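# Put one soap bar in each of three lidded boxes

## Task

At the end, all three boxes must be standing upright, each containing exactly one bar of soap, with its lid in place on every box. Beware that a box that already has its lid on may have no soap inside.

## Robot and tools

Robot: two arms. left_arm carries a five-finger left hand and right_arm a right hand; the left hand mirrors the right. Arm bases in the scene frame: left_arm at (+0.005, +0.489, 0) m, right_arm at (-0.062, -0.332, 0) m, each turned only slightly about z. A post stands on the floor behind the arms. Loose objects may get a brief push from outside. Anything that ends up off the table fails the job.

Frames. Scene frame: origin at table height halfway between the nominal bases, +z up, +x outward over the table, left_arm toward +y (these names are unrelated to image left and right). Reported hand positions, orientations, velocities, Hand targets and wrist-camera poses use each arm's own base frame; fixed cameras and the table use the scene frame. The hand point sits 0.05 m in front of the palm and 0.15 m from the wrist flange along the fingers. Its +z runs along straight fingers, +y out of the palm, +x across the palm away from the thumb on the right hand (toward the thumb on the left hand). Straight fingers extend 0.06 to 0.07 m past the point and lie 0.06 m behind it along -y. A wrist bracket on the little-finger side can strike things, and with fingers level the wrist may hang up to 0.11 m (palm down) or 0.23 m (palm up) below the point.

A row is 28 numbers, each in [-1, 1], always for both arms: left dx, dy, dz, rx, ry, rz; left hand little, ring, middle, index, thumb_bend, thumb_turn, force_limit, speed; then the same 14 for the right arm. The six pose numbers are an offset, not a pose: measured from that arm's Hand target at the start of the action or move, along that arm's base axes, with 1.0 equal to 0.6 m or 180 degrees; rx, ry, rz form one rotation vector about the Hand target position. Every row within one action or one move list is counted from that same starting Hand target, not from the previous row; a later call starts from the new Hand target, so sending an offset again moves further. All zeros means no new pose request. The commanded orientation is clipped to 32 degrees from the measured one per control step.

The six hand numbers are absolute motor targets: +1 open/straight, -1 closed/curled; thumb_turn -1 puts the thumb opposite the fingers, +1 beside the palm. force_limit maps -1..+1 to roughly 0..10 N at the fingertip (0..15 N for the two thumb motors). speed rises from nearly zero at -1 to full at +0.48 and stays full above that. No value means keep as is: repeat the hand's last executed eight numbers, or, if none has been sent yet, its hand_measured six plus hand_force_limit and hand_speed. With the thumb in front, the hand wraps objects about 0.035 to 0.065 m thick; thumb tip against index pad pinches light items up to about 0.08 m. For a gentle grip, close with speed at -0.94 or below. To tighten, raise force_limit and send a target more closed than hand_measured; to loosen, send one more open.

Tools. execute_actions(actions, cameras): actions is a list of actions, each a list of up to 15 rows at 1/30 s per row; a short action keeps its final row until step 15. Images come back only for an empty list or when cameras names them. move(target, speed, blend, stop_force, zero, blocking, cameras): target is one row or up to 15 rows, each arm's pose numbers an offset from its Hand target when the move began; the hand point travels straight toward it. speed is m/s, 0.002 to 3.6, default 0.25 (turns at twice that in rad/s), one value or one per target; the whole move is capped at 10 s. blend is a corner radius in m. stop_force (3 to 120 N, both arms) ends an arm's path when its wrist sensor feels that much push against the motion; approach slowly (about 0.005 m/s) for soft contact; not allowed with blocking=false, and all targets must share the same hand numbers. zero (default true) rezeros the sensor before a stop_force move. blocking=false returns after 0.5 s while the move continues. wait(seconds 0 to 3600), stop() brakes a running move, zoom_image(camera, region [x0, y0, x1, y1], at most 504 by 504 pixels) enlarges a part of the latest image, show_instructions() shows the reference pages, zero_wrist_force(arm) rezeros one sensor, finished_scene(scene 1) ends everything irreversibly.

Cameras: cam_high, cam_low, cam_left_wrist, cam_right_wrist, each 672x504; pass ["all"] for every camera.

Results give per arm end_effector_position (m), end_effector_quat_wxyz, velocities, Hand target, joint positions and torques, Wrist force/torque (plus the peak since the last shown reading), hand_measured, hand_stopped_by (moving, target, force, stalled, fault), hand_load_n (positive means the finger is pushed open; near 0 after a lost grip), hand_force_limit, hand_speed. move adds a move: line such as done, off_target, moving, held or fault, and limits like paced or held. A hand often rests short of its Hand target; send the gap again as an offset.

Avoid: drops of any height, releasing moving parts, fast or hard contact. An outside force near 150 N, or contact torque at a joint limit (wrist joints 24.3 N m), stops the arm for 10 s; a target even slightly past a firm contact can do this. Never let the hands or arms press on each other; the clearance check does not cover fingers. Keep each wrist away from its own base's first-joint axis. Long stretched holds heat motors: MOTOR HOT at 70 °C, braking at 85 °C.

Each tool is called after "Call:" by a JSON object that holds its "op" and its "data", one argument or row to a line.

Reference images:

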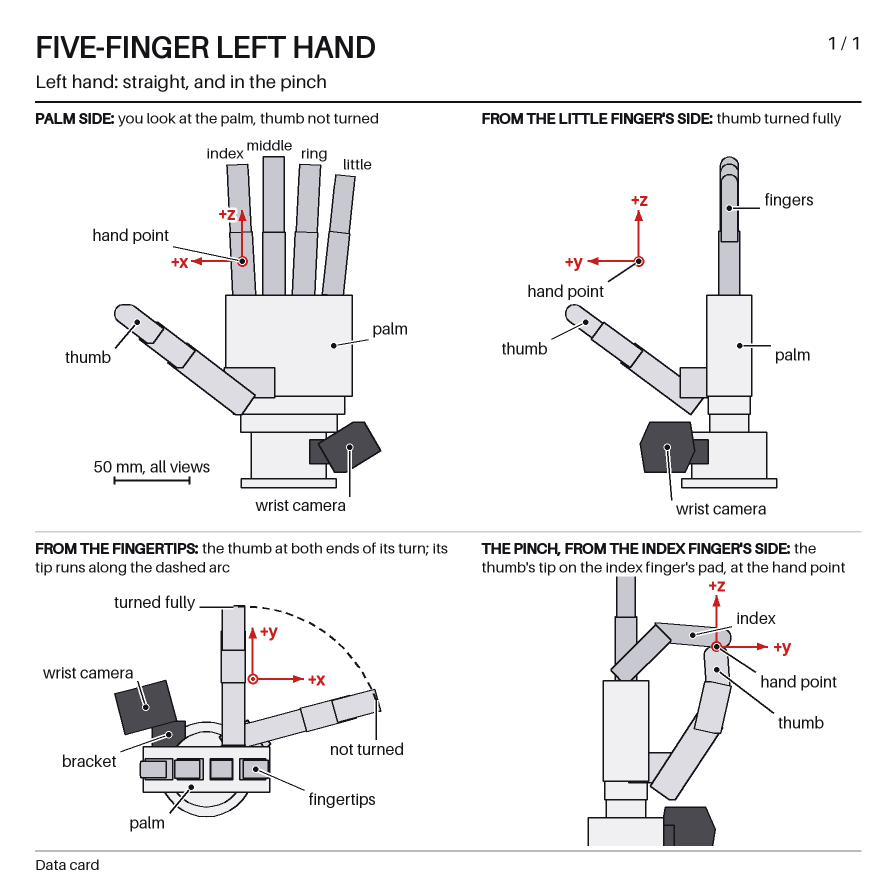

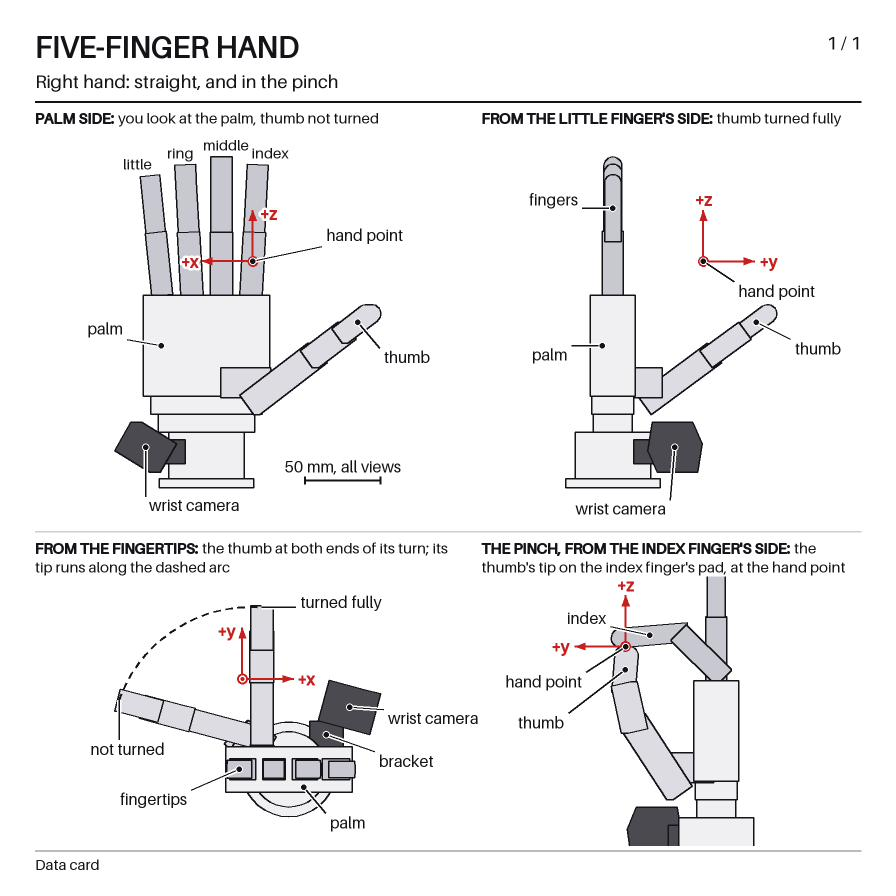

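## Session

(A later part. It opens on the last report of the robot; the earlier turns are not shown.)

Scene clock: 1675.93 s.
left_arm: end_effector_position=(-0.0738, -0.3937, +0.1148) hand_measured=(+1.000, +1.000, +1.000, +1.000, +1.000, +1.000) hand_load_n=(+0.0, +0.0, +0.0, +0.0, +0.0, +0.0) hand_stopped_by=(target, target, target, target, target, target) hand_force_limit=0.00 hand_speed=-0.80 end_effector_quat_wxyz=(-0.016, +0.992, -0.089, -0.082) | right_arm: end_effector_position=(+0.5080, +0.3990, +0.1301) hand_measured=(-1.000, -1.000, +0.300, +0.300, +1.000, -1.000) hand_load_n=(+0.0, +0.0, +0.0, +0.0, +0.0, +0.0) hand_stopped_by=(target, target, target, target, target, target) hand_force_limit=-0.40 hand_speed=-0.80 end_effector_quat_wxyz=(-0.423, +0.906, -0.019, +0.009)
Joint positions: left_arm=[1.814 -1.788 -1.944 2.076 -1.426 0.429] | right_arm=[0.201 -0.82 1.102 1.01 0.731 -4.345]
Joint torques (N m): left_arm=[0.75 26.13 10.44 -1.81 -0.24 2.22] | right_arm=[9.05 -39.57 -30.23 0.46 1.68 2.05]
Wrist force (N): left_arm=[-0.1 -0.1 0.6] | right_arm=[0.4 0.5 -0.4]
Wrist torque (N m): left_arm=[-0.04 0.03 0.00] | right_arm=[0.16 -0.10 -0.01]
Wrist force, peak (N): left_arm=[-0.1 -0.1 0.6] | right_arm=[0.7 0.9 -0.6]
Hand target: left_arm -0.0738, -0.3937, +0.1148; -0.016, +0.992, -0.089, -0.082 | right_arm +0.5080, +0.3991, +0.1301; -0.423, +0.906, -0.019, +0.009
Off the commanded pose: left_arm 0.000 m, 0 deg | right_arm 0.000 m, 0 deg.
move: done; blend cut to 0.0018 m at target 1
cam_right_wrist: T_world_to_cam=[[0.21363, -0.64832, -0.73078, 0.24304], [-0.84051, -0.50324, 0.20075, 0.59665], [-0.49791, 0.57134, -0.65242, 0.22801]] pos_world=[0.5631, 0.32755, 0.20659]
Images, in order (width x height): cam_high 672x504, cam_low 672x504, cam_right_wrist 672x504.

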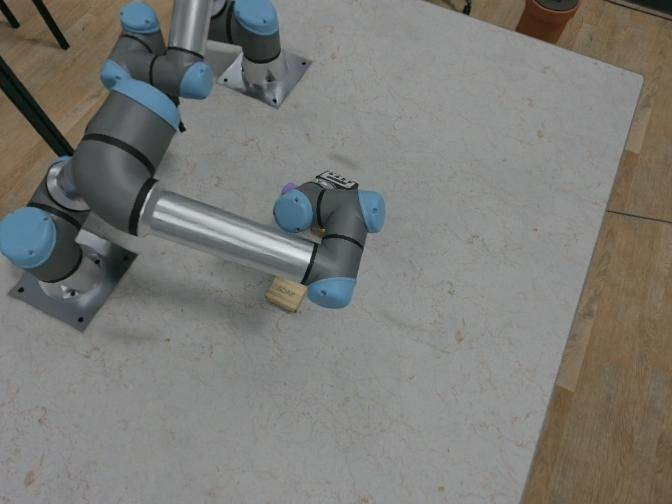

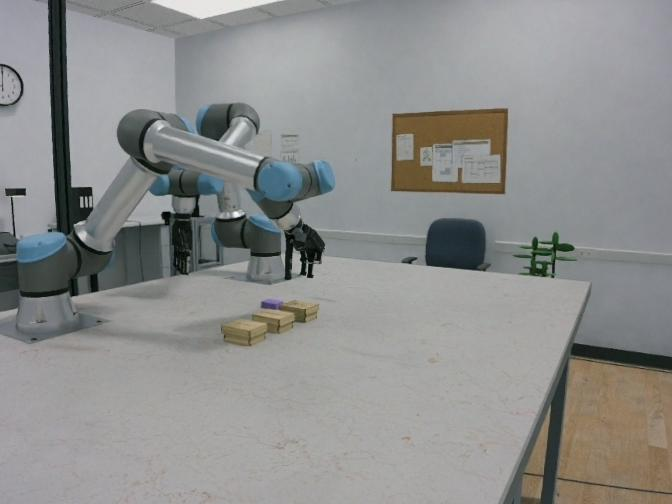

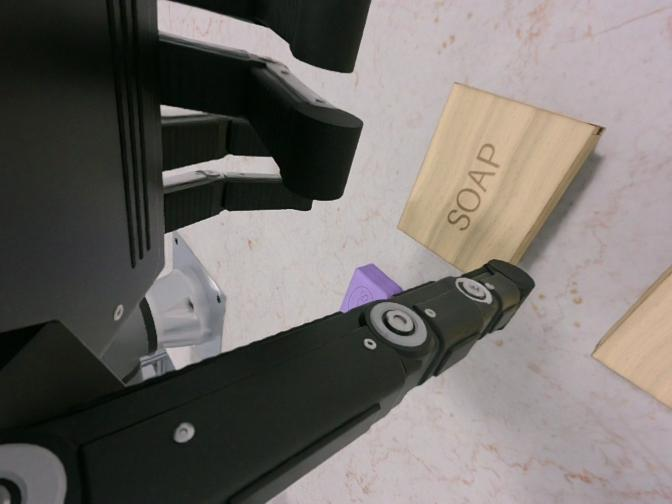

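Call:
{"op": "move", "data": {
  "target": [
    [0,0,0,0,0,0,1,1,1,1,1,1,0,-0.8,-0.001,0.0052,-0.09,0,0,0,-1,-1,0.3,0.3,1,-1,-0.4,0],
    [0,0,0,0,0,0,1,1,1,1,1,1,0,-0.8,-0.001,0.0052,-0.1385,0,0,0,-1,-1,0.3,0.3,1,-1,-0.4,0],
    [0,0,0,0,0,0,1,1,1,1,1,1,0,-0.8,-0.001,0.011,-0.1385,0,0,0,-1,-1,0.3,0.3,1,-1,-0.4,0]
  ],
  "speed": [0.12,0.04,0.02],
  "stop_force": 4,
  "cameras": ["cam_low"]
}}

Call:
{"op": "zoom_image", "data": {
  "camera": "cam_low",
  "region": [260, 260, 340, 340]
}}

Scene clock: 1693.13 s.
left_arm: end_effector_position=(-0.0738, -0.3937, +0.1148) hand_measured=(+1.000, +1.000, +1.000, +1.000, +1.000, +1.000) hand_load_n=(+0.0, +0.0, +0.0, +0.0, +0.0, +0.0) hand_stopped_by=(target, target, target, target, target, target) hand_force_limit=0.00 hand_speed=-0.80 end_effector_quat_wxyz=(-0.016, +0.992, -0.089, -0.082) | right_arm: end_effector_position=(+0.5074, +0.4057, +0.0470) hand_measured=(-1.000, -1.000, +0.300, +0.300, +1.000, -1.000) hand_load_n=(+0.0, +0.0, +0.0, +0.0, +0.0, +0.0) hand_stopped_by=(target, target, target, target, target, target) hand_force_limit=-0.40 hand_speed=0.00 end_effector_quat_wxyz=(-0.423, +0.906, -0.019, +0.009)
Joint positions: left_arm=[1.814 -1.788 -1.944 2.076 -1.426 0.429] | right_arm=[0.213 -0.741 1.181 0.84 0.734 -4.328]
Joint torques (N m): left_arm=[0.17 25.65 10.41 -1.82 -0.17 2.23] | right_arm=[8.45 -39.39 -27 0.39 1.63 2.15]
Wrist force (N): left_arm=[-0.1 -0.1 0.3] | right_arm=[0.4 0.6 -0.4]
Wrist torque (N m): left_arm=[-0.03 0.02 -0.01] | right_arm=[0.16 -0.10 0.00]
Wrist force, peak (N): left_arm=[0.2 -0.3 0.6] | right_arm=[0.4 1.0 -0.5]
Hand target: left_arm -0.0738, -0.3937, +0.1148; -0.016, +0.992, -0.089, -0.082 | right_arm +0.5074, +0.4057, +0.0470; -0.423, +0.906, -0.019, +0.009
Off the commanded pose: left_arm 0.000 m, 0 deg | right_arm 0.000 m, 0 deg.
move: done

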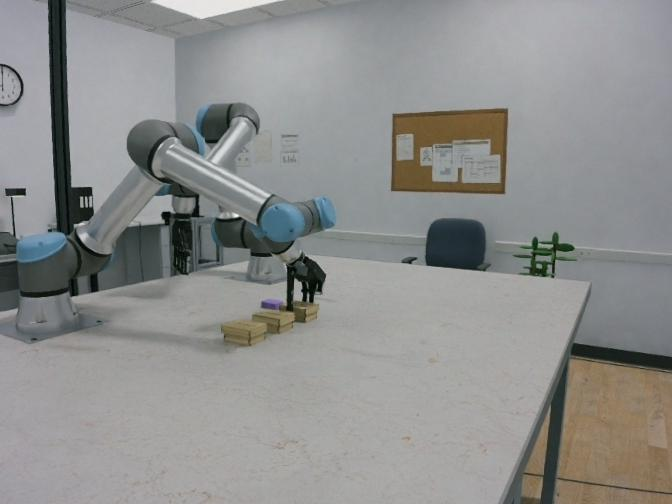

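Scaled by 6.300 from the camera's image (finer frame: 960x720).

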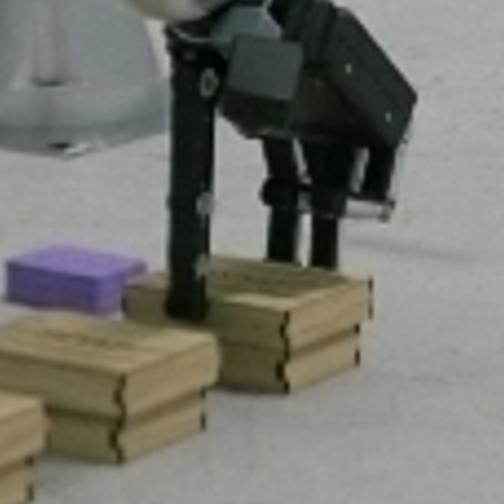

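Call:
{"op": "move", "data": {
  "target": [0,0,0,0,0,0,1,1,1,1,1,1,0,-0.8,0,0,0,0,0,0,-1,-1,-0.2,-0.2,1,-1,-0.4,-0.94]
}}

Call:
{"op": "move", "data": {
  "target": [0,0,0,0,0,0,1,1,1,1,1,1,0,-0.8,0,0,0.1,0,0,0,-1,-1,-0.2,-0.2,1,-1,-0.4,-0.94],
  "speed": 0.05,
  "cameras": ["cam_low","cam_right_wrist"]
}}

Call:
{"op": "zoom_image", "data": {
  "camera": "cam_low",
  "region": [260, 240, 340, 340]
}}

Call:
{"op": "zoom_image", "data": {
  "camera": "cam_right_wrist",
  "region": [280, 40, 660, 400]
}}

Scene clock: 1704.30 s.
left_arm: end_effector_position=(-0.0738, -0.3937, +0.1148) hand_measured=(+1.000, +1.000, +1.000, +1.000, +1.000, +1.000) hand_load_n=(+0.0, +0.0, +0.0, +0.0, +0.0, +0.0) hand_stopped_by=(target, target, target, target, target, target) hand_force_limit=0.00 hand_speed=-0.80 end_effector_quat_wxyz=(-0.016, +0.992, -0.089, -0.082) | right_arm: end_effector_position=(+0.5074, +0.4057, +0.0470) hand_measured=(-1.000, -1.000, +0.116, +0.092, +1.000, -1.000) hand_load_n=(+0.0, +0.0, +3.0, +3.0, +0.5, +0.0) hand_stopped_by=(target, target, force, force, target, target) hand_force_limit=-0.40 hand_speed=-0.94 end_effector_quat_wxyz=(-0.423, +0.906, -0.019, +0.009)
Joint positions: left_arm=[1.814 -1.788 -1.944 2.076 -1.426 0.429] | right_arm=[0.213 -0.741 1.181 0.84 0.734 -4.328]
Joint torques (N m): left_arm=[0.39 26.06 10.74 -1.81 -0.18 2.24] | right_arm=[8.95 -40 -26.93 0.54 1.64 2.06]
Wrist force (N): left_arm=[0.1 -0.1 0.4] | right_arm=[0.1 0.5 -0.3]
Wrist torque (N m): left_arm=[-0.02 -0.01 0.01] | right_arm=[0.13 -0.05 -0.02]
Wrist force, peak (N): left_arm=[0.0 -0.1 0.7] | right_arm=[0.7 0.8 -0.3]
Hand target: left_arm -0.0738, -0.3937, +0.1148; -0.016, +0.992, -0.089, -0.082 | right_arm +0.5074, +0.4057, +0.0470; -0.423, +0.906, -0.019, +0.009
Off the commanded pose: left_arm 0.000 m, 0 deg | right_arm 0.000 m, 0 deg.
move: done

Scene clock: 1705.93 s.
left_arm: end_effector_position=(-0.0738, -0.3937, +0.1148) hand_measured=(+1.000, +1.000, +1.000, +1.000, +1.000, +1.000) hand_load_n=(+0.0, +0.0, +0.0, +0.0, +0.0, +0.0) hand_stopped_by=(target, target, target, target, target, target) hand_force_limit=0.00 hand_speed=-0.80 end_effector_quat_wxyz=(-0.016, +0.992, -0.089, -0.082) | right_arm: end_effector_position=(+0.5074, +0.4057, +0.1069) hand_measured=(-1.000, -1.000, +0.116, +0.092, +1.000, -1.000) hand_load_n=(+0.0, +0.0, +3.0, +3.0, +1.0, +0.0) hand_stopped_by=(target, target, force, force, target, target) hand_force_limit=-0.40 hand_speed=-0.94 end_effector_quat_wxyz=(-0.423, +0.906, -0.019, +0.009)
Joint positions: left_arm=[1.814 -1.788 -1.944 2.076 -1.426 0.429] | right_arm=[0.213 -0.798 1.122 0.956 0.734 -4.328]
Joint torques (N m): left_arm=[0.16 25.87 11.25 -1.82 -0.17 2.15] | right_arm=[5.2 -59.96 -28.23 3.65 0.28 -2.71]
Wrist force (N): left_arm=[-0.2 0.1 0.3] | right_arm=[0.4 0.7 -0.3]
Wrist torque (N m): left_arm=[0.01 0.04 -0.02] | right_arm=[0.15 -0.11 0.00]
Wrist force, peak (N): left_arm=[-0.1 0.1 0.6] | right_arm=[0.6 1.4 0.3]
Hand target: left_arm -0.0738, -0.3937, +0.1148; -0.016, +0.992, -0.089, -0.082 | right_arm +0.5074, +0.4057, +0.1070; -0.423, +0.906, -0.019, +0.009
Off the commanded pose: left_arm 0.000 m, 0 deg | right_arm 0.000 m, 0 deg.
move: done
cam_right_wrist: T_world_to_cam=[[0.2134, -0.64838, -0.7308, 0.23063], [-0.8405, -0.50316, 0.20097, 0.60412], [-0.49801, 0.57135, -0.65233, 0.20872]] pos_world=[0.5625, 0.33425, 0.18329]

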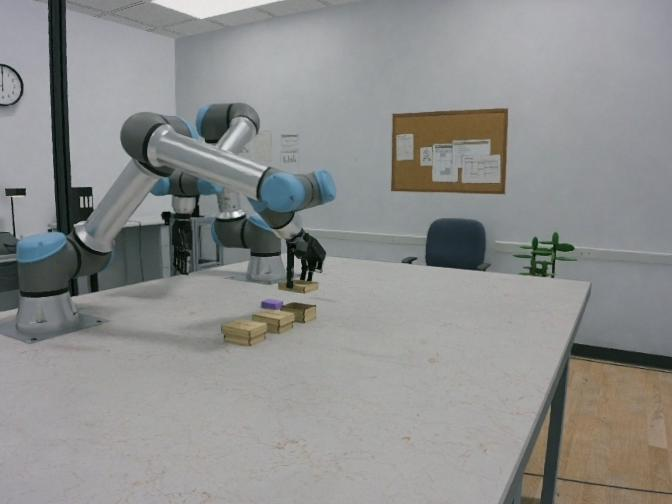

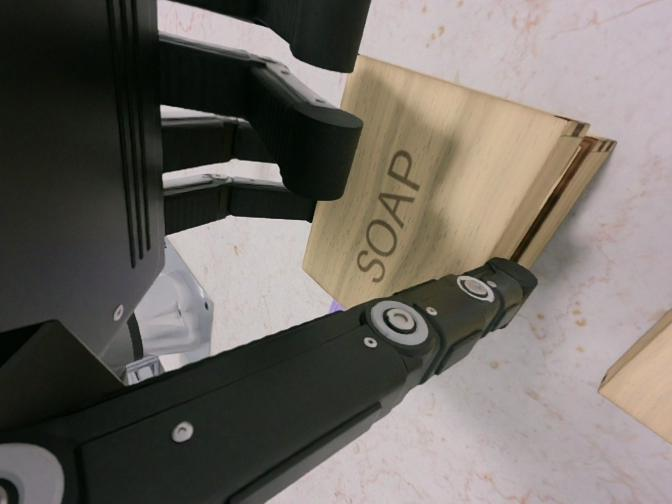

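Scaled by 5.040 from the camera's image (finer frame: 960x720).

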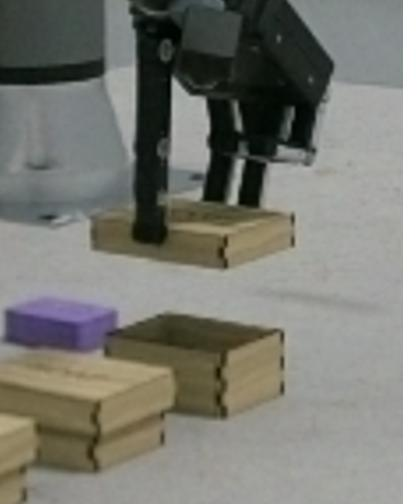

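Scaled by 1.326 from the camera's image (finer frame: 960x720).

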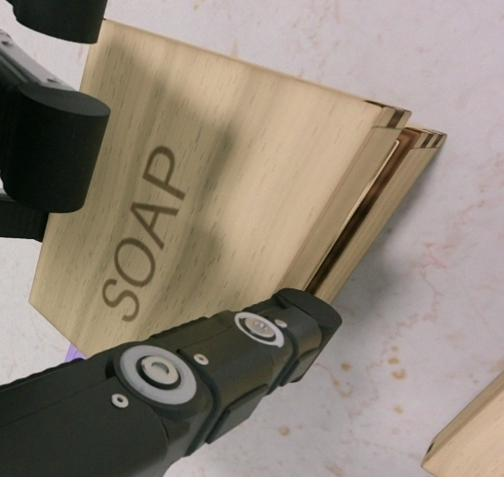

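Call:
{"op": "move", "data": {
  "target": [
    [0,0,0,0,0,0,1,1,1,1,1,1,0,-0.8,0.2165,-0.0078,0,0,0,0,-1,-1,-0.2,-0.2,1,-1,-0.4,-0.94],
    [0,0,0,0,0,0,1,1,1,1,1,1,0,-0.8,0.2165,-0.0078,-0.12,0,0,0,-1,-1,-0.2,-0.2,1,-1,-0.4,-0.94]
  ],
  "speed": 0.12,
  "blend": 0.02
}}

Call:
{"op": "move", "data": {
  "target": [0,0,0,0,0,0,1,1,1,1,1,1,0,-0.8,0,0,-0.02,0,0,0,-1,-1,-0.2,-0.2,1,-1,-0.4,-0.94],
  "speed": 0.008,
  "stop_force": 3,
  "cameras": ["cam_low","cam_right_wrist"]
}}

Call:
{"op": "zoom_image", "data": {
  "camera": "cam_low",
  "region": [280, 270, 380, 350]
}}

Scene clock: 1715.60 s.
left_arm: end_effector_position=(-0.0738, -0.3937, +0.1148) hand_measured=(+1.000, +1.000, +1.000, +1.000, +1.000, +1.000) hand_load_n=(+0.0, +0.0, +0.0, +0.0, +0.0, +0.0) hand_stopped_by=(target, target, target, target, target, target) hand_force_limit=0.00 hand_speed=-0.80 end_effector_quat_wxyz=(-0.016, +0.992, -0.089, -0.082) | right_arm: end_effector_position=(+0.6373, +0.4010, +0.0350) hand_measured=(-1.000, -1.000, +0.116, +0.092, +1.000, -1.000) hand_load_n=(+0.0, +0.0, +3.0, +3.5, +1.0, +0.0) hand_stopped_by=(target, target, force, force, target, target) hand_force_limit=-0.40 hand_speed=-0.94 end_effector_quat_wxyz=(-0.423, +0.906, -0.019, +0.009)
Joint positions: left_arm=[1.814 -1.788 -1.944 2.076 -1.426 0.429] | right_arm=[0.167 -0.343 0.445 1.228 0.722 -4.395]
Joint torques (N m): left_arm=[0.56 25.38 10.46 -1.75 -0.26 2.19] | right_arm=[9.75 -50.87 -6.63 0.55 0.45 2.11]
Wrist force (N): left_arm=[-0.2 0.2 0.4] | right_arm=[0.3 0.7 -0.6]
Wrist torque (N m): left_arm=[0.01 0.03 -0.02] | right_arm=[0.17 -0.07 0.04]
Wrist force, peak (N): left_arm=[-0.1 0.0 0.7] | right_arm=[0.5 1.2 0.2]
Hand target: left_arm -0.0738, -0.3937, +0.1148; -0.016, +0.992, -0.089, -0.082 | right_arm +0.6373, +0.4010, +0.0350; -0.423, +0.906, -0.019, +0.009
Off the commanded pose: left_arm 0.000 m, 0 deg | right_arm 0.000 m, 0 deg.
move: done

Scene clock: 1717.90 s.
left_arm: end_effector_position=(-0.0738, -0.3937, +0.1148) hand_measured=(+1.000, +1.000, +1.000, +1.000, +1.000, +1.000) hand_load_n=(+0.0, +0.0, +0.0, +0.0, -0.5, +0.0) hand_stopped_by=(target, target, target, target, target, target) hand_force_limit=0.00 hand_speed=-0.80 end_effector_quat_wxyz=(-0.016, +0.992, -0.089, -0.082) | right_arm: end_effector_position=(+0.6373, +0.4010, +0.0271) hand_measured=(-1.000, -1.000, +0.116, +0.092, +1.000, -1.000) hand_load_n=(+0.0, +0.0, +3.0, +3.0, +1.0, +0.0) hand_stopped_by=(target, target, force, force, target, target) hand_force_limit=-0.40 hand_speed=-0.94 end_effector_quat_wxyz=(-0.423, +0.906, -0.019, +0.009)
Joint positions: left_arm=[1.814 -1.788 -1.944 2.076 -1.426 0.429] | right_arm=[0.167 -0.338 0.456 1.212 0.722 -4.395]
Joint torques (N m): left_arm=[1.14 25.68 10.6 -1.81 -0.19 2.23] | right_arm=[6.57 -69.27 -28.6 3.33 -1.07 1.22]
Wrist force (N): left_arm=[-0.1 0.0 0.5] | right_arm=[-0.3 -2.1 -1.7]
Wrist torque (N m): left_arm=[-0.02 0.03 -0.01] | right_arm=[0.01 -0.01 -0.03]
Wrist force, peak (N): left_arm=[-0.1 0.0 0.7] | right_arm=[0.0 -7.3 -4.9]
Hand target: left_arm -0.0738, -0.3937, +0.1148; -0.016, +0.992, -0.089, -0.082 | right_arm +0.6373, +0.4010, +0.0271; -0.423, +0.906, -0.019, +0.009 (not the last commanded pose)
Off the commanded pose: left_arm 0.000 m, 0 deg | right_arm 0.004 m, 0 deg.
move: contact (right_arm)
cam_right_wrist: T_world_to_cam=[[0.21355, -0.64835, -0.73078, 0.14143], [-0.84048, -0.50324, 0.20086, 0.727], [-0.49798, 0.57131, -0.65239, 0.22404]] pos_world=[0.6924, 0.32955, 0.10349]

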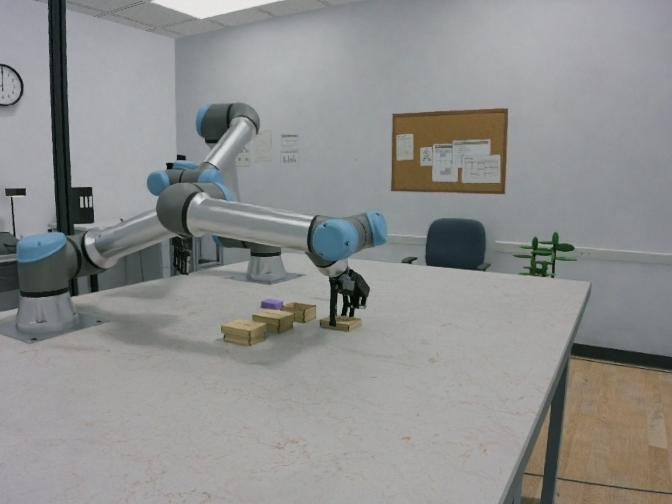

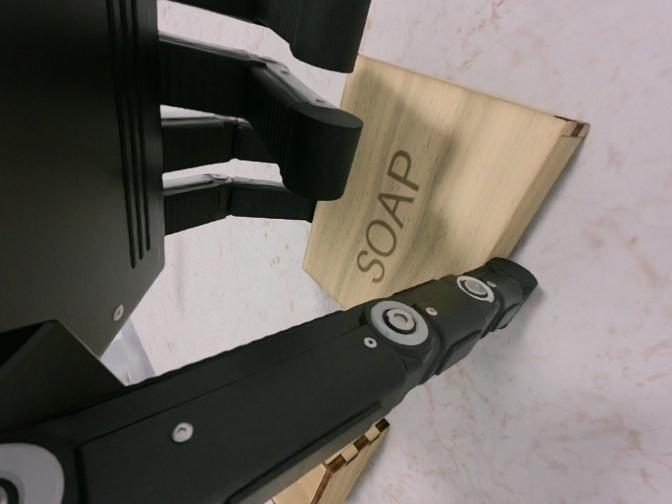

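Scaled by 5.040 from the camera's image (finer frame: 960x720).

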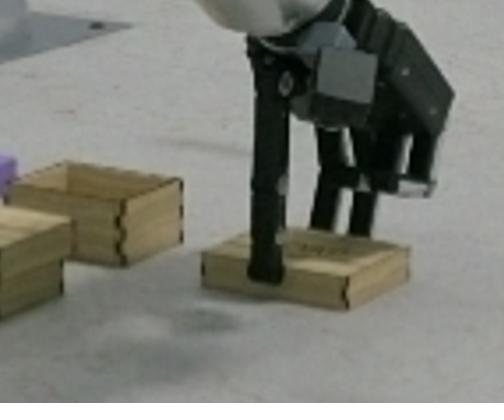

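Call:
{"op": "move", "data": {
  "target": [0,0,0,0,0,0,1,1,1,1,1,1,0,-0.8,0,0,0,0,0,0,-1,-1,0.18,0.2,1,-1,-0.4,-0.85]
}}

Call:
{"op": "move", "data": {
  "target": [
    [0,0,0,0,0,0,1,1,1,1,1,1,0,-0.8,0,-0.005,0.004,0,0,0,-1,-1,0.18,0.2,1,-1,-0.4,-0.85],
    [0,0,0,0,0,0,1,1,1,1,1,1,0,-0.8,0,-0.005,0.18,0,0,0,-1,-1,0.18,0.2,1,-1,-0.4,-0.85],
    [0,0,0,0,0,0,1,1,1,1,1,1,0,-0.8,-0.4205,0.0925,0.1882,0.0111,-0.0012,-0.0444,-1,-1,0.18,0.2,1,-1,-0.4,-0.85]
  ],
  "speed": [0.03,0.12,0.2],
  "blend": [0.002,0.02,0]
}}

Call:
{"op": "move", "data": {
  "target": [0,0,0,0,0,0,1,1,1,1,1,1,0,-0.8,0,0,0,0,0,0,-1,-1,0.3,0.3,0.66,-1,-0.4,0],
  "cameras": ["all"]
}}

Call:
{"op": "zoom_image", "data": {
  "camera": "cam_right_wrist",
  "region": [400, 90, 600, 290]
}}

Scene clock: 1736.77 s.
left_arm: end_effector_position=(-0.0738, -0.3937, +0.1148) hand_measured=(+1.000, +1.000, +1.000, +1.000, +1.000, +1.000) hand_load_n=(+0.0, +0.0, +0.0, +0.0, +0.0, +0.0) hand_stopped_by=(target, target, target, target, target, target) hand_force_limit=0.00 hand_speed=-0.80 end_effector_quat_wxyz=(-0.016, +0.992, -0.089, -0.082) | right_arm: end_effector_position=(+0.6373, +0.4010, +0.0271) hand_measured=(-1.000, -1.000, +0.180, +0.200, +1.000, -1.000) hand_load_n=(+0.0, +0.0, +0.0, +0.0, +0.0, +0.0) hand_stopped_by=(target, target, target, target, target, target) hand_force_limit=-0.40 hand_speed=-0.85 end_effector_quat_wxyz=(-0.423, +0.906, -0.019, +0.009)
Joint positions: left_arm=[1.814 -1.788 -1.944 2.076 -1.426 0.429] | right_arm=[0.167 -0.338 0.456 1.212 0.722 -4.395]
Joint torques (N m): left_arm=[0.32 26.24 10.35 -1.85 -0.24 2.23] | right_arm=[-1.31 -67.99 -28.7 3.15 1.5 1.85]
Wrist force (N): left_arm=[-0.1 0.0 0.3] | right_arm=[0.4 0.6 -0.2]
Wrist torque (N m): left_arm=[-0.01 0.02 -0.01] | right_arm=[0.13 -0.09 0.04]
Wrist force, peak (N): left_arm=[0.2 -0.2 0.6] | right_arm=[-0.1 -2.4 -2.2]
Hand target: left_arm -0.0738, -0.3937, +0.1148; -0.016, +0.992, -0.089, -0.082 | right_arm +0.6373, +0.4010, +0.0271; -0.423, +0.906, -0.019, +0.009
Off the commanded pose: left_arm 0.000 m, 0 deg | right_arm 0.000 m, 0 deg.
move: done

Scene clock: 1739.73 s.
left_arm: end_effector_position=(-0.0738, -0.3937, +0.1148) hand_measured=(+1.000, +1.000, +1.000, +1.000, +1.000, +1.000) hand_load_n=(+0.0, +0.0, +0.0, +0.0, -0.5, +0.0) hand_stopped_by=(target, target, target, target, target, target) hand_force_limit=0.00 hand_speed=-0.80 end_effector_quat_wxyz=(-0.016, +0.992, -0.089, -0.082) | right_arm: end_effector_position=(+0.3851, +0.4565, +0.1400) hand_measured=(-1.000, -1.000, +0.180, +0.200, +1.000, -1.000) hand_load_n=(+0.0, +0.0, +0.0, +0.0, +0.0, +0.0) hand_stopped_by=(target, target, target, target, target, target) hand_force_limit=-0.40 hand_speed=-0.85 end_effector_quat_wxyz=(-0.437, +0.895, -0.081, +0.039)
Joint positions: left_arm=[1.814 -1.788 -1.944 2.076 -1.426 0.429] | right_arm=[0.37 -1.118 1.504 0.593 0.833 -3.927]
Joint torques (N m): left_arm=[0.48 26.03 10.47 -1.81 -0.34 2.17] | right_arm=[9.82 -47.58 -2.91 -0.19 1.98 2.03]
Wrist force (N): left_arm=[-0.3 0.0 0.4] | right_arm=[0.1 0.2 -0.4]
Wrist torque (N m): left_arm=[-0.02 0.05 -0.02] | right_arm=[0.09 -0.05 -0.04]
Wrist force, peak (N): left_arm=[0.1 0.1 0.6] | right_arm=[0.7 0.9 -0.8]
Hand target: left_arm -0.0738, -0.3937, +0.1148; -0.016, +0.992, -0.089, -0.082 | right_arm +0.3850, +0.4565, +0.1400; -0.437, +0.895, -0.081, +0.039
Off the commanded pose: left_arm 0.000 m, 0 deg | right_arm 0.000 m, 0 deg.
move: done; blend cut to 0.0019 m at target 1

Scene clock: 1740.27 s.
left_arm: end_effector_position=(-0.0738, -0.3937, +0.1148) hand_measured=(+1.000, +1.000, +1.000, +1.000, +1.000, +1.000) hand_load_n=(+0.0, +0.0, +0.0, +0.0, +0.0, +0.0) hand_stopped_by=(target, target, target, target, target, target) hand_force_limit=0.00 hand_speed=-0.80 end_effector_quat_wxyz=(-0.016, +0.992, -0.089, -0.082) | right_arm: end_effector_position=(+0.3850, +0.4565, +0.1400) hand_measured=(-1.000, -1.000, +0.300, +0.300, +0.660, -1.000) hand_load_n=(+0.0, +0.0, +0.0, +0.0, -0.5, +0.0) hand_stopped_by=(target, target, target, target, target, target) hand_force_limit=-0.40 hand_speed=0.00 end_effector_quat_wxyz=(-0.437, +0.895, -0.081, +0.039)
Joint positions: left_arm=[1.814 -1.788 -1.944 2.076 -1.426 0.429] | right_arm=[0.37 -1.118 1.504 0.593 0.834 -3.927]
Joint torques (N m): left_arm=[0.68 25.63 10.18 -1.82 -0.26 2.28] | right_arm=[9.36 -47.56 -5.44 -0.28 1.75 2.08]
Wrist force (N): left_arm=[0.0 -0.2 0.4] | right_arm=[0.1 0.4 -0.5]
Wrist torque (N m): left_arm=[-0.05 0.02 0.01] | right_arm=[0.12 -0.06 -0.03]
Wrist force, peak (N): left_arm=[-0.1 -0.1 0.6] | right_arm=[0.4 0.7 -0.5]
Hand target: left_arm -0.0738, -0.3937, +0.1148; -0.016, +0.992, -0.089, -0.082 | right_arm +0.3850, +0.4565, +0.1400; -0.437, +0.895, -0.081, +0.039
Off the commanded pose: left_arm 0.000 m, 0 deg | right_arm 0.000 m, 0 deg.
move: done
cam_right_wrist: T_world_to_cam=[[0.12589, -0.6462, -0.75271, 0.34971], [-0.90347, -0.38807, 0.18205, 0.49454], [-0.40975, 0.65713, -0.63268, 0.06448]] pos_world=[0.4292, 0.37553, 0.214]

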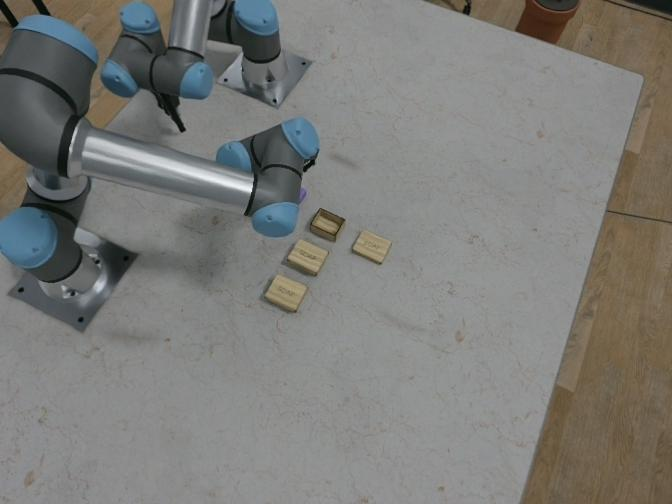

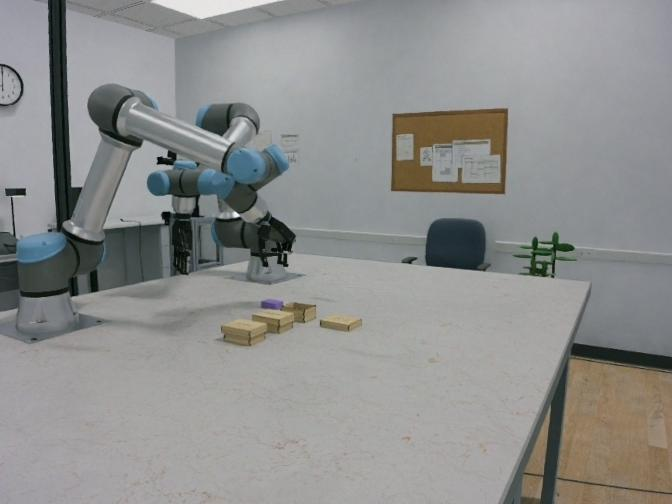

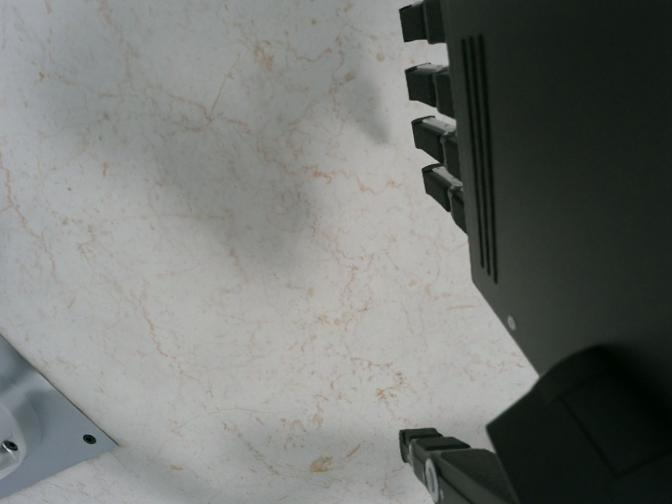

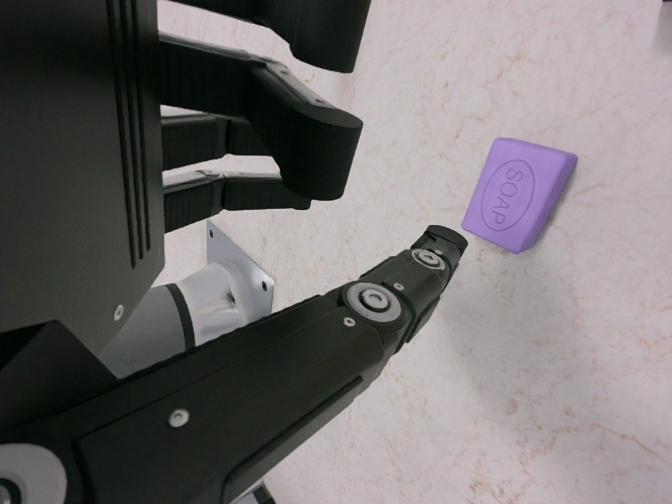

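Scaled by 2.520 from the camera's image (finer frame: 960x720).

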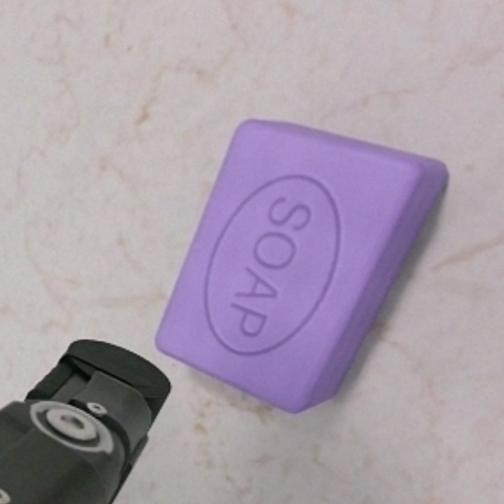

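Call:
{"op": "move", "data": {
  "target": [
    [0,0,0,0,0,0,1,1,1,1,1,1,0,-0.8,-0.0087,-0.0186,-0.12,0,0,0.0344,-1,-1,0.3,0.3,0.66,-1,-0.4,0],
    [0,0,0,0,0,0,1,1,1,1,1,1,0,-0.8,-0.0087,-0.0186,-0.1858,0,0,0.0344,-1,-1,0.3,0.3,0.66,-1,-0.4,0],
    [0,0,0,0,0,0,1,1,1,1,1,1,0,-0.8,-0.0078,-0.0069,-0.1858,0,0,0.0344,-1,-1,0.3,0.3,0.66,-1,-0.4,0]
  ],
  "speed": [0.12,0.04,0.03],
  "stop_force": 5,
  "cameras": ["cam_low","cam_right_wrist"]
}}

Call:
{"op": "zoom_image", "data": {
  "camera": "cam_right_wrist",
  "region": [280, 80, 520, 300]
}}

Scene clock: 1764.40 s.
left_arm: end_effector_position=(-0.0738, -0.3937, +0.1148) hand_measured=(+1.000, +1.000, +1.000, +1.000, +1.000, +1.000) hand_load_n=(+0.0, +0.0, +0.0, +0.0, +0.0, +0.0) hand_stopped_by=(target, target, target, target, target, target) hand_force_limit=0.00 hand_speed=-0.80 end_effector_quat_wxyz=(-0.016, +0.992, -0.089, -0.082) | right_arm: end_effector_position=(+0.3803, +0.4523, +0.0285) hand_measured=(-1.000, -1.000, +0.300, +0.300, +0.660, -1.000) hand_load_n=(+0.0, +0.5, +0.0, +0.0, +0.0, +0.5) hand_stopped_by=(target, target, target, target, target, target) hand_force_limit=-0.40 hand_speed=0.00 end_effector_quat_wxyz=(-0.439, +0.898, -0.033, +0.016)
Joint positions: left_arm=[1.814 -1.788 -1.944 2.076 -1.426 0.429] | right_arm=[0.355 -0.95 1.583 0.45 0.77 -4.075]
Joint torques (N m): left_arm=[0.52 25.82 10.27 -1.84 -0.24 2.23] | right_arm=[9.21 -30.66 -25.46 0 1.66 2.11]
Wrist force (N): left_arm=[0.0 -0.2 0.4] | right_arm=[0.2 0.3 -0.4]
Wrist torque (N m): left_arm=[-0.05 0.01 0.01] | right_arm=[0.11 -0.07 -0.02]
Wrist force, peak (N): left_arm=[-0.2 -0.2 0.6] | right_arm=[0.2 1.5 -0.4]
Hand target: left_arm -0.0738, -0.3937, +0.1148; -0.016, +0.992, -0.089, -0.082 | right_arm +0.3803, +0.4523, +0.0285; -0.439, +0.898, -0.033, +0.016
Off the commanded pose: left_arm 0.000 m, 0 deg | right_arm 0.000 m, 0 deg.
move: done
cam_right_wrist: T_world_to_cam=[[0.19489, -0.62884, -0.75271, 0.22958], [-0.85636, -0.48325, 0.182, 0.53413], [-0.4782, 0.60912, -0.63269, 0.04252]] pos_world=[0.433, 0.37658, 0.1025]

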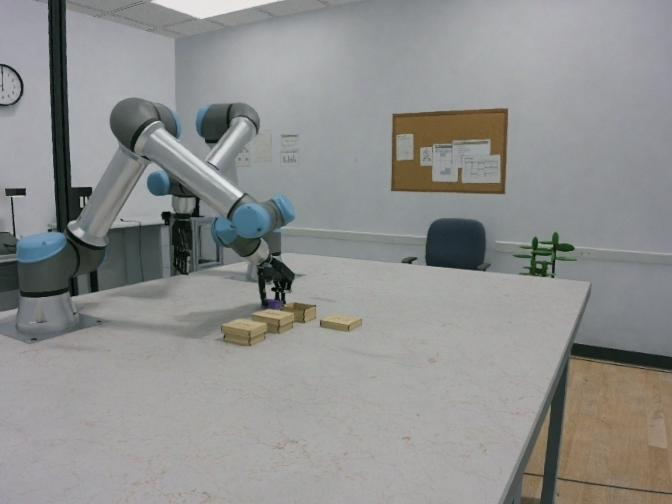

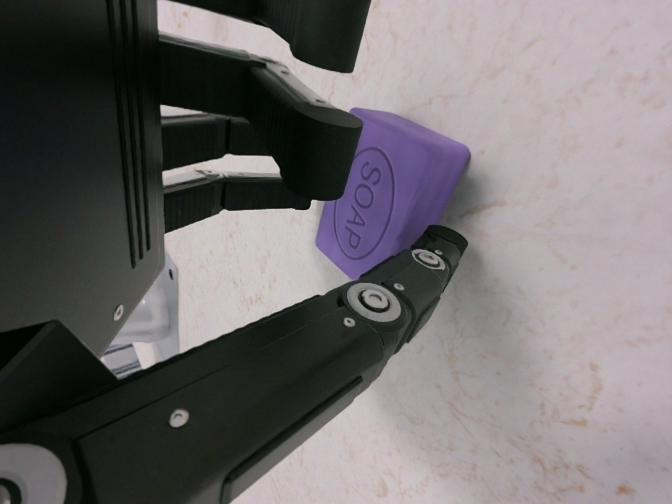

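Scaled by 2.100 from the camera's image (finer frame: 960x720).

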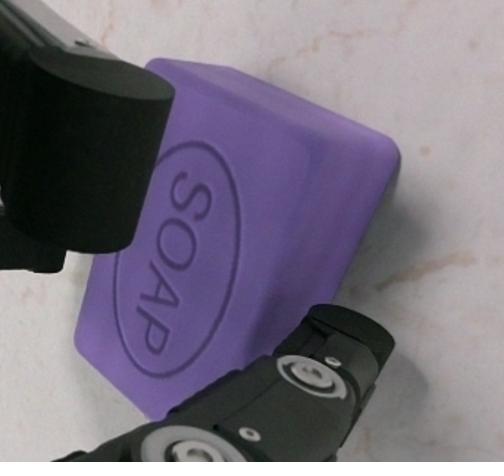

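Call:
{"op": "move", "data": {
  "target": [0,0,0,0,0,0,1,1,1,1,1,1,0,-0.8,0,0,0,0,0,0,-1,-1,-0.25,-0.25,0.66,-1,-0.3,-0.94]
}}

Call:
{"op": "move", "data": {
  "target": [
    [0,0,0,0,0,0,1,1,1,1,1,1,0,-0.8,0,0,0.15,0,0,0,-1,-1,-0.25,-0.25,0.66,-1,-0.3,-0.94],
    [0,0,0,0,0,0,1,1,1,1,1,1,0,-0.8,0.2102,-0.0873,0.15,0,0,0.011,-1,-1,-0.25,-0.25,0.66,-1,-0.3,-0.94],
    [0,0,0,0,0,0,1,1,1,1,1,1,0,-0.8,0.2102,-0.0873,0.1,0,0,0.011,-1,-1,-0.25,-0.25,0.66,-1,-0.3,-0.94]
  ],
  "speed": [0.08,0.12,0.1],
  "blend": [0.01,0.01,0],
  "cameras": ["cam_low","cam_right_wrist"]
}}

Call:
{"op": "zoom_image", "data": {
  "camera": "cam_right_wrist",
  "region": [290, 60, 630, 400]
}}

Call:
{"op": "zoom_image", "data": {
  "camera": "cam_low",
  "region": [240, 240, 340, 340]
}}

Scene clock: 1779.53 s.
left_arm: end_effector_position=(-0.0738, -0.3937, +0.1148) hand_measured=(+1.000, +1.000, +1.000, +1.000, +1.000, +1.000) hand_load_n=(+0.0, +0.0, +0.0, +0.0, +0.0, +0.0) hand_stopped_by=(target, target, target, target, target, target) hand_force_limit=0.00 hand_speed=-0.80 end_effector_quat_wxyz=(-0.016, +0.992, -0.089, -0.082) | right_arm: end_effector_position=(+0.3803, +0.4523, +0.0285) hand_measured=(-1.000, -1.000, -0.014, -0.054, +0.662, -1.000) hand_load_n=(+0.0, +0.0, +2.5, +3.0, +6.0, +0.0) hand_stopped_by=(target, target, force, force, target, target) hand_force_limit=-0.30 hand_speed=-0.94 end_effector_quat_wxyz=(-0.439, +0.898, -0.033, +0.016)
Joint positions: left_arm=[1.814 -1.788 -1.944 2.076 -1.426 0.429] | right_arm=[0.355 -0.95 1.583 0.45 0.77 -4.075]
Joint torques (N m): left_arm=[0.26 26.1 10.49 -1.79 -0.25 2.23] | right_arm=[9.29 -30.37 -25.72 0.13 1.49 2.05]
Wrist force (N): left_arm=[0.0 0.0 0.5] | right_arm=[0.0 0.1 -1.2]
Wrist torque (N m): left_arm=[-0.01 0.01 0.00] | right_arm=[0.11 -0.04 -0.03]
Wrist force, peak (N): left_arm=[0.0 -0.2 0.7] | right_arm=[0.0 -0.5 -1.6]
Hand target: left_arm -0.0738, -0.3937, +0.1148; -0.016, +0.992, -0.089, -0.082 | right_arm +0.3803, +0.4523, +0.0285; -0.439, +0.898, -0.033, +0.016
Off the commanded pose: left_arm 0.000 m, 0 deg | right_arm 0.000 m, 0 deg.
move: done

Scene clock: 1782.57 s.
left_arm: end_effector_position=(-0.0738, -0.3937, +0.1148) hand_measured=(+1.000, +1.000, +1.000, +1.000, +1.000, +1.000) hand_load_n=(+0.0, +0.0, +0.0, +0.0, +0.0, +0.0) hand_stopped_by=(target, target, target, target, target, target) hand_force_limit=0.00 hand_speed=-0.80 end_effector_quat_wxyz=(-0.016, +0.992, -0.089, -0.082) | right_arm: end_effector_position=(+0.5064, +0.4000, +0.0886) hand_measured=(-1.000, -1.000, -0.014, -0.054, +0.662, -1.000) hand_load_n=(+0.0, +0.0, +3.0, +3.0, +6.5, -0.5) hand_stopped_by=(target, target, force, force, target, target) hand_force_limit=-0.30 hand_speed=-0.94 end_effector_quat_wxyz=(-0.439, +0.898, -0.017, +0.008)
Joint positions: left_arm=[1.814 -1.788 -1.944 2.076 -1.426 0.429] | right_arm=[0.191 -0.791 1.175 0.904 0.695 -4.35]
Joint torques (N m): left_arm=[0.79 25.67 10.31 -1.94 -0.29 2.28] | right_arm=[-5.95 -36.67 -5.43 0.32 -3.79 -2.96]
Wrist force (N): left_arm=[-0.1 -0.1 0.4] | right_arm=[0.3 0.8 0.0]
Wrist torque (N m): left_arm=[-0.03 0.03 0.00] | right_arm=[0.15 -0.09 0.09]
Wrist force, peak (N): left_arm=[-0.2 -0.3 0.6] | right_arm=[0.1 1.7 0.2]
Hand target: left_arm -0.0738, -0.3937, +0.1148; -0.016, +0.992, -0.089, -0.082 | right_arm +0.5065, +0.4000, +0.0885; -0.439, +0.898, -0.017, +0.008
Off the commanded pose: left_arm 0.000 m, 0 deg | right_arm 0.000 m, 0 deg.
move: done
cam_right_wrist: T_world_to_cam=[[0.2165, -0.62174, -0.75271, 0.20355], [-0.83912, -0.51258, 0.18204, 0.6089], [-0.499, 0.5922, -0.63269, 0.19002]] pos_world=[0.5617, 0.32613, 0.1626]

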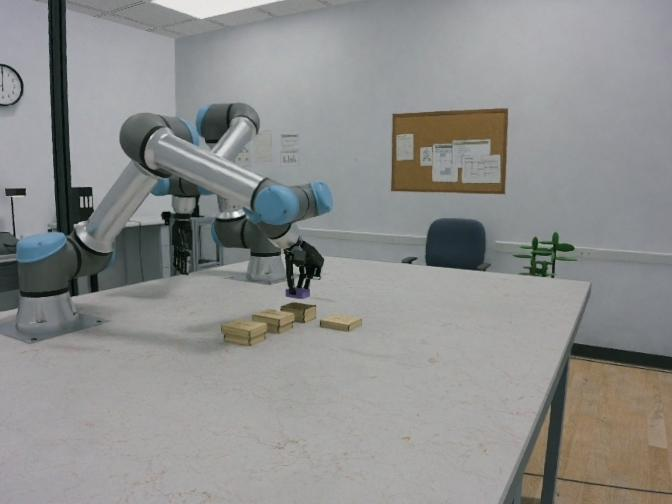

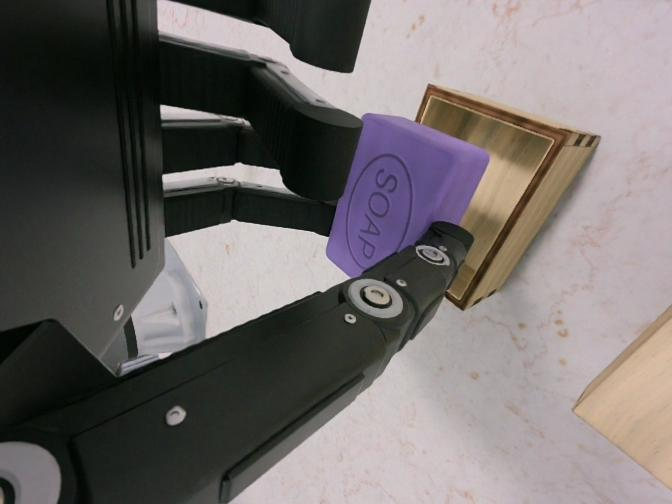

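Scaled by 1.482 from the camera's image (finer frame: 960x720).

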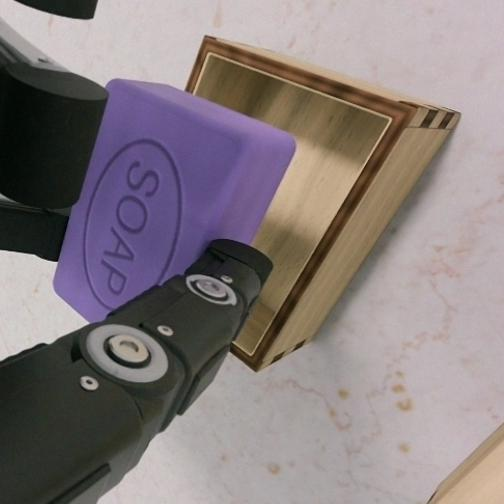

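Scaled by 5.040 from the camera's image (finer frame: 960x720).

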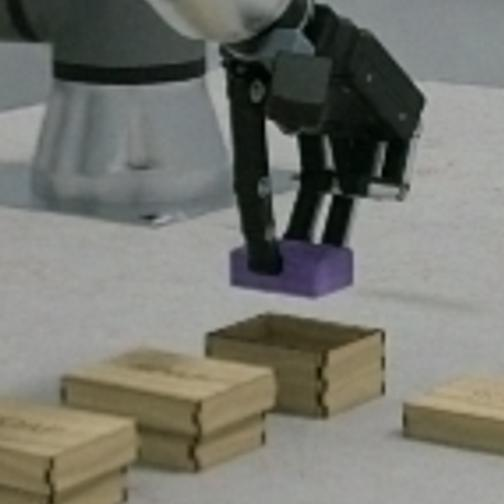

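Call:
{"op": "move", "data": {
  "target": [0,0,0,0,0,0,1,1,1,1,1,1,0,-0.8,0,-0.0013,-0.0492,0,0,0,-1,-1,-0.25,-0.25,0.66,-1,-0.3,-0.94],
  "speed": 0.04,
  "stop_force": 4
}}

Call:
{"op": "move", "data": {
  "target": [0,0,0,0,0,0,1,1,1,1,1,1,0,-0.8,0,0,0,0,0,0,-1,-1,0.05,0.1,0.92,-1,-0.3,0.5],
  "cameras": ["cam_low","cam_right_wrist"]
}}

Call:
{"op": "zoom_image", "data": {
  "camera": "cam_right_wrist",
  "region": [290, 60, 630, 400]
}}

Scene clock: 1793.97 s.
left_arm: end_effector_position=(-0.0738, -0.3937, +0.1148) hand_measured=(+1.000, +1.000, +1.000, +1.000, +1.000, +1.000) hand_load_n=(+0.0, +0.0, +0.0, +0.0, +0.0, +0.0) hand_stopped_by=(target, target, target, target, target, target) hand_force_limit=0.00 hand_speed=-0.80 end_effector_quat_wxyz=(-0.016, +0.992, -0.089, -0.082) | right_arm: end_effector_position=(+0.5065, +0.3992, +0.0590) hand_measured=(-1.000, -1.000, -0.014, -0.054, +0.662, -1.000) hand_load_n=(+0.0, +0.0, +2.5, +3.0, +6.5, -0.5) hand_stopped_by=(target, target, force, force, target, target) hand_force_limit=-0.30 hand_speed=-0.94 end_effector_quat_wxyz=(-0.439, +0.898, -0.017, +0.008)
Joint positions: left_arm=[1.814 -1.788 -1.944 2.076 -1.426 0.429] | right_arm=[0.19 -0.761 1.203 0.847 0.694 -4.352]
Joint torques (N m): left_arm=[0.77 26.53 10.43 -1.81 -0.33 2.29] | right_arm=[-6.34 -39.47 -4.54 0.47 -3.71 -1.77]
Wrist force (N): left_arm=[0.0 0.0 0.4] | right_arm=[0.3 0.7 0.0]
Wrist torque (N m): left_arm=[-0.02 0.02 0.00] | right_arm=[0.13 -0.10 0.08]
Wrist force, peak (N): left_arm=[0.0 0.0 0.7] | right_arm=[0.4 1.4 -0.2]
Hand target: left_arm -0.0738, -0.3937, +0.1148; -0.016, +0.992, -0.089, -0.082 | right_arm +0.5065, +0.3992, +0.0590; -0.439, +0.898, -0.017, +0.008
Off the commanded pose: left_arm 0.000 m, 0 deg | right_arm 0.000 m, 0 deg.
move: done

Scene clock: 1794.47 s.
left_arm: end_effector_position=(-0.0738, -0.3937, +0.1148) hand_measured=(+1.000, +1.000, +1.000, +1.000, +1.000, +1.000) hand_load_n=(+0.0, +0.0, +0.0, +0.0, +0.0, +0.0) hand_stopped_by=(target, target, target, target, target, target) hand_force_limit=0.00 hand_speed=-0.80 end_effector_quat_wxyz=(-0.016, +0.992, -0.089, -0.082) | right_arm: end_effector_position=(+0.5065, +0.3992, +0.0590) hand_measured=(-1.000, -1.000, +0.050, +0.100, +0.920, -1.000) hand_load_n=(+0.0, +0.0, +0.0, +0.0, +0.0, +0.0) hand_stopped_by=(target, target, target, target, target, target) hand_force_limit=-0.30 hand_speed=0.50 end_effector_quat_wxyz=(-0.439, +0.898, -0.017, +0.008)
Joint positions: left_arm=[1.814 -1.788 -1.944 2.076 -1.426 0.429] | right_arm=[0.19 -0.761 1.203 0.847 0.694 -4.352]
Joint torques (N m): left_arm=[0.63 25.78 10.26 -1.82 -0.24 2.2] | right_arm=[-5.13 -40.01 -5.15 0.83 -3.07 -1.2]
Wrist force (N): left_arm=[-0.1 0.0 0.4] | right_arm=[0.4 0.5 -0.5]
Wrist torque (N m): left_arm=[-0.03 0.03 -0.01] | right_arm=[0.15 -0.10 0.08]
Wrist force, peak (N): left_arm=[-0.2 0.0 0.6] | right_arm=[0.3 1.2 -0.3]
Hand target: left_arm -0.0738, -0.3937, +0.1148; -0.016, +0.992, -0.089, -0.082 | right_arm +0.5065, +0.3992, +0.0590; -0.439, +0.898, -0.017, +0.008
Off the commanded pose: left_arm 0.000 m, 0 deg | right_arm 0.000 m, 0 deg.
move: done
cam_right_wrist: T_world_to_cam=[[0.2165, -0.62174, -0.75271, 0.18077], [-0.83912, -0.51258, 0.18204, 0.61388], [-0.499, 0.5922, -0.63269, 0.17177]] pos_world=[0.5617, 0.32533, 0.133]

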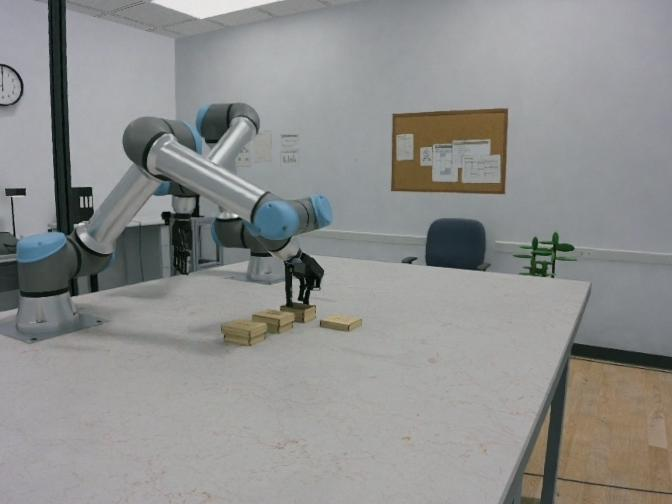

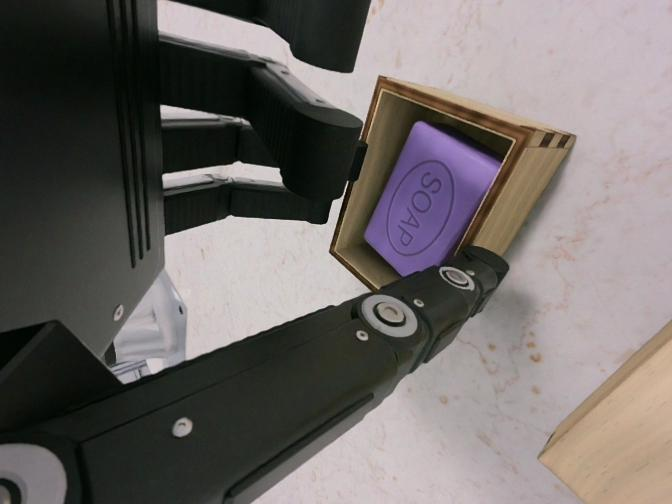

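Scaled by 1.482 from the camera's image (finer frame: 960x720).

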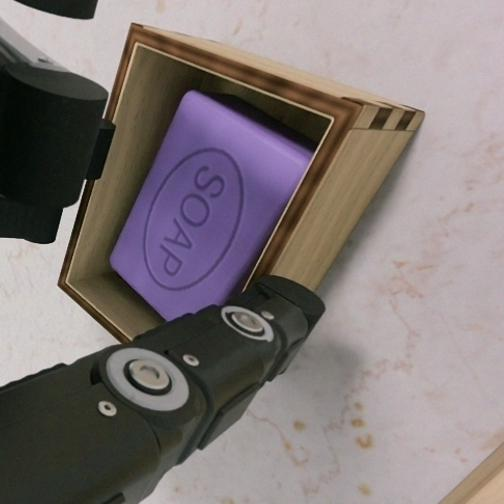

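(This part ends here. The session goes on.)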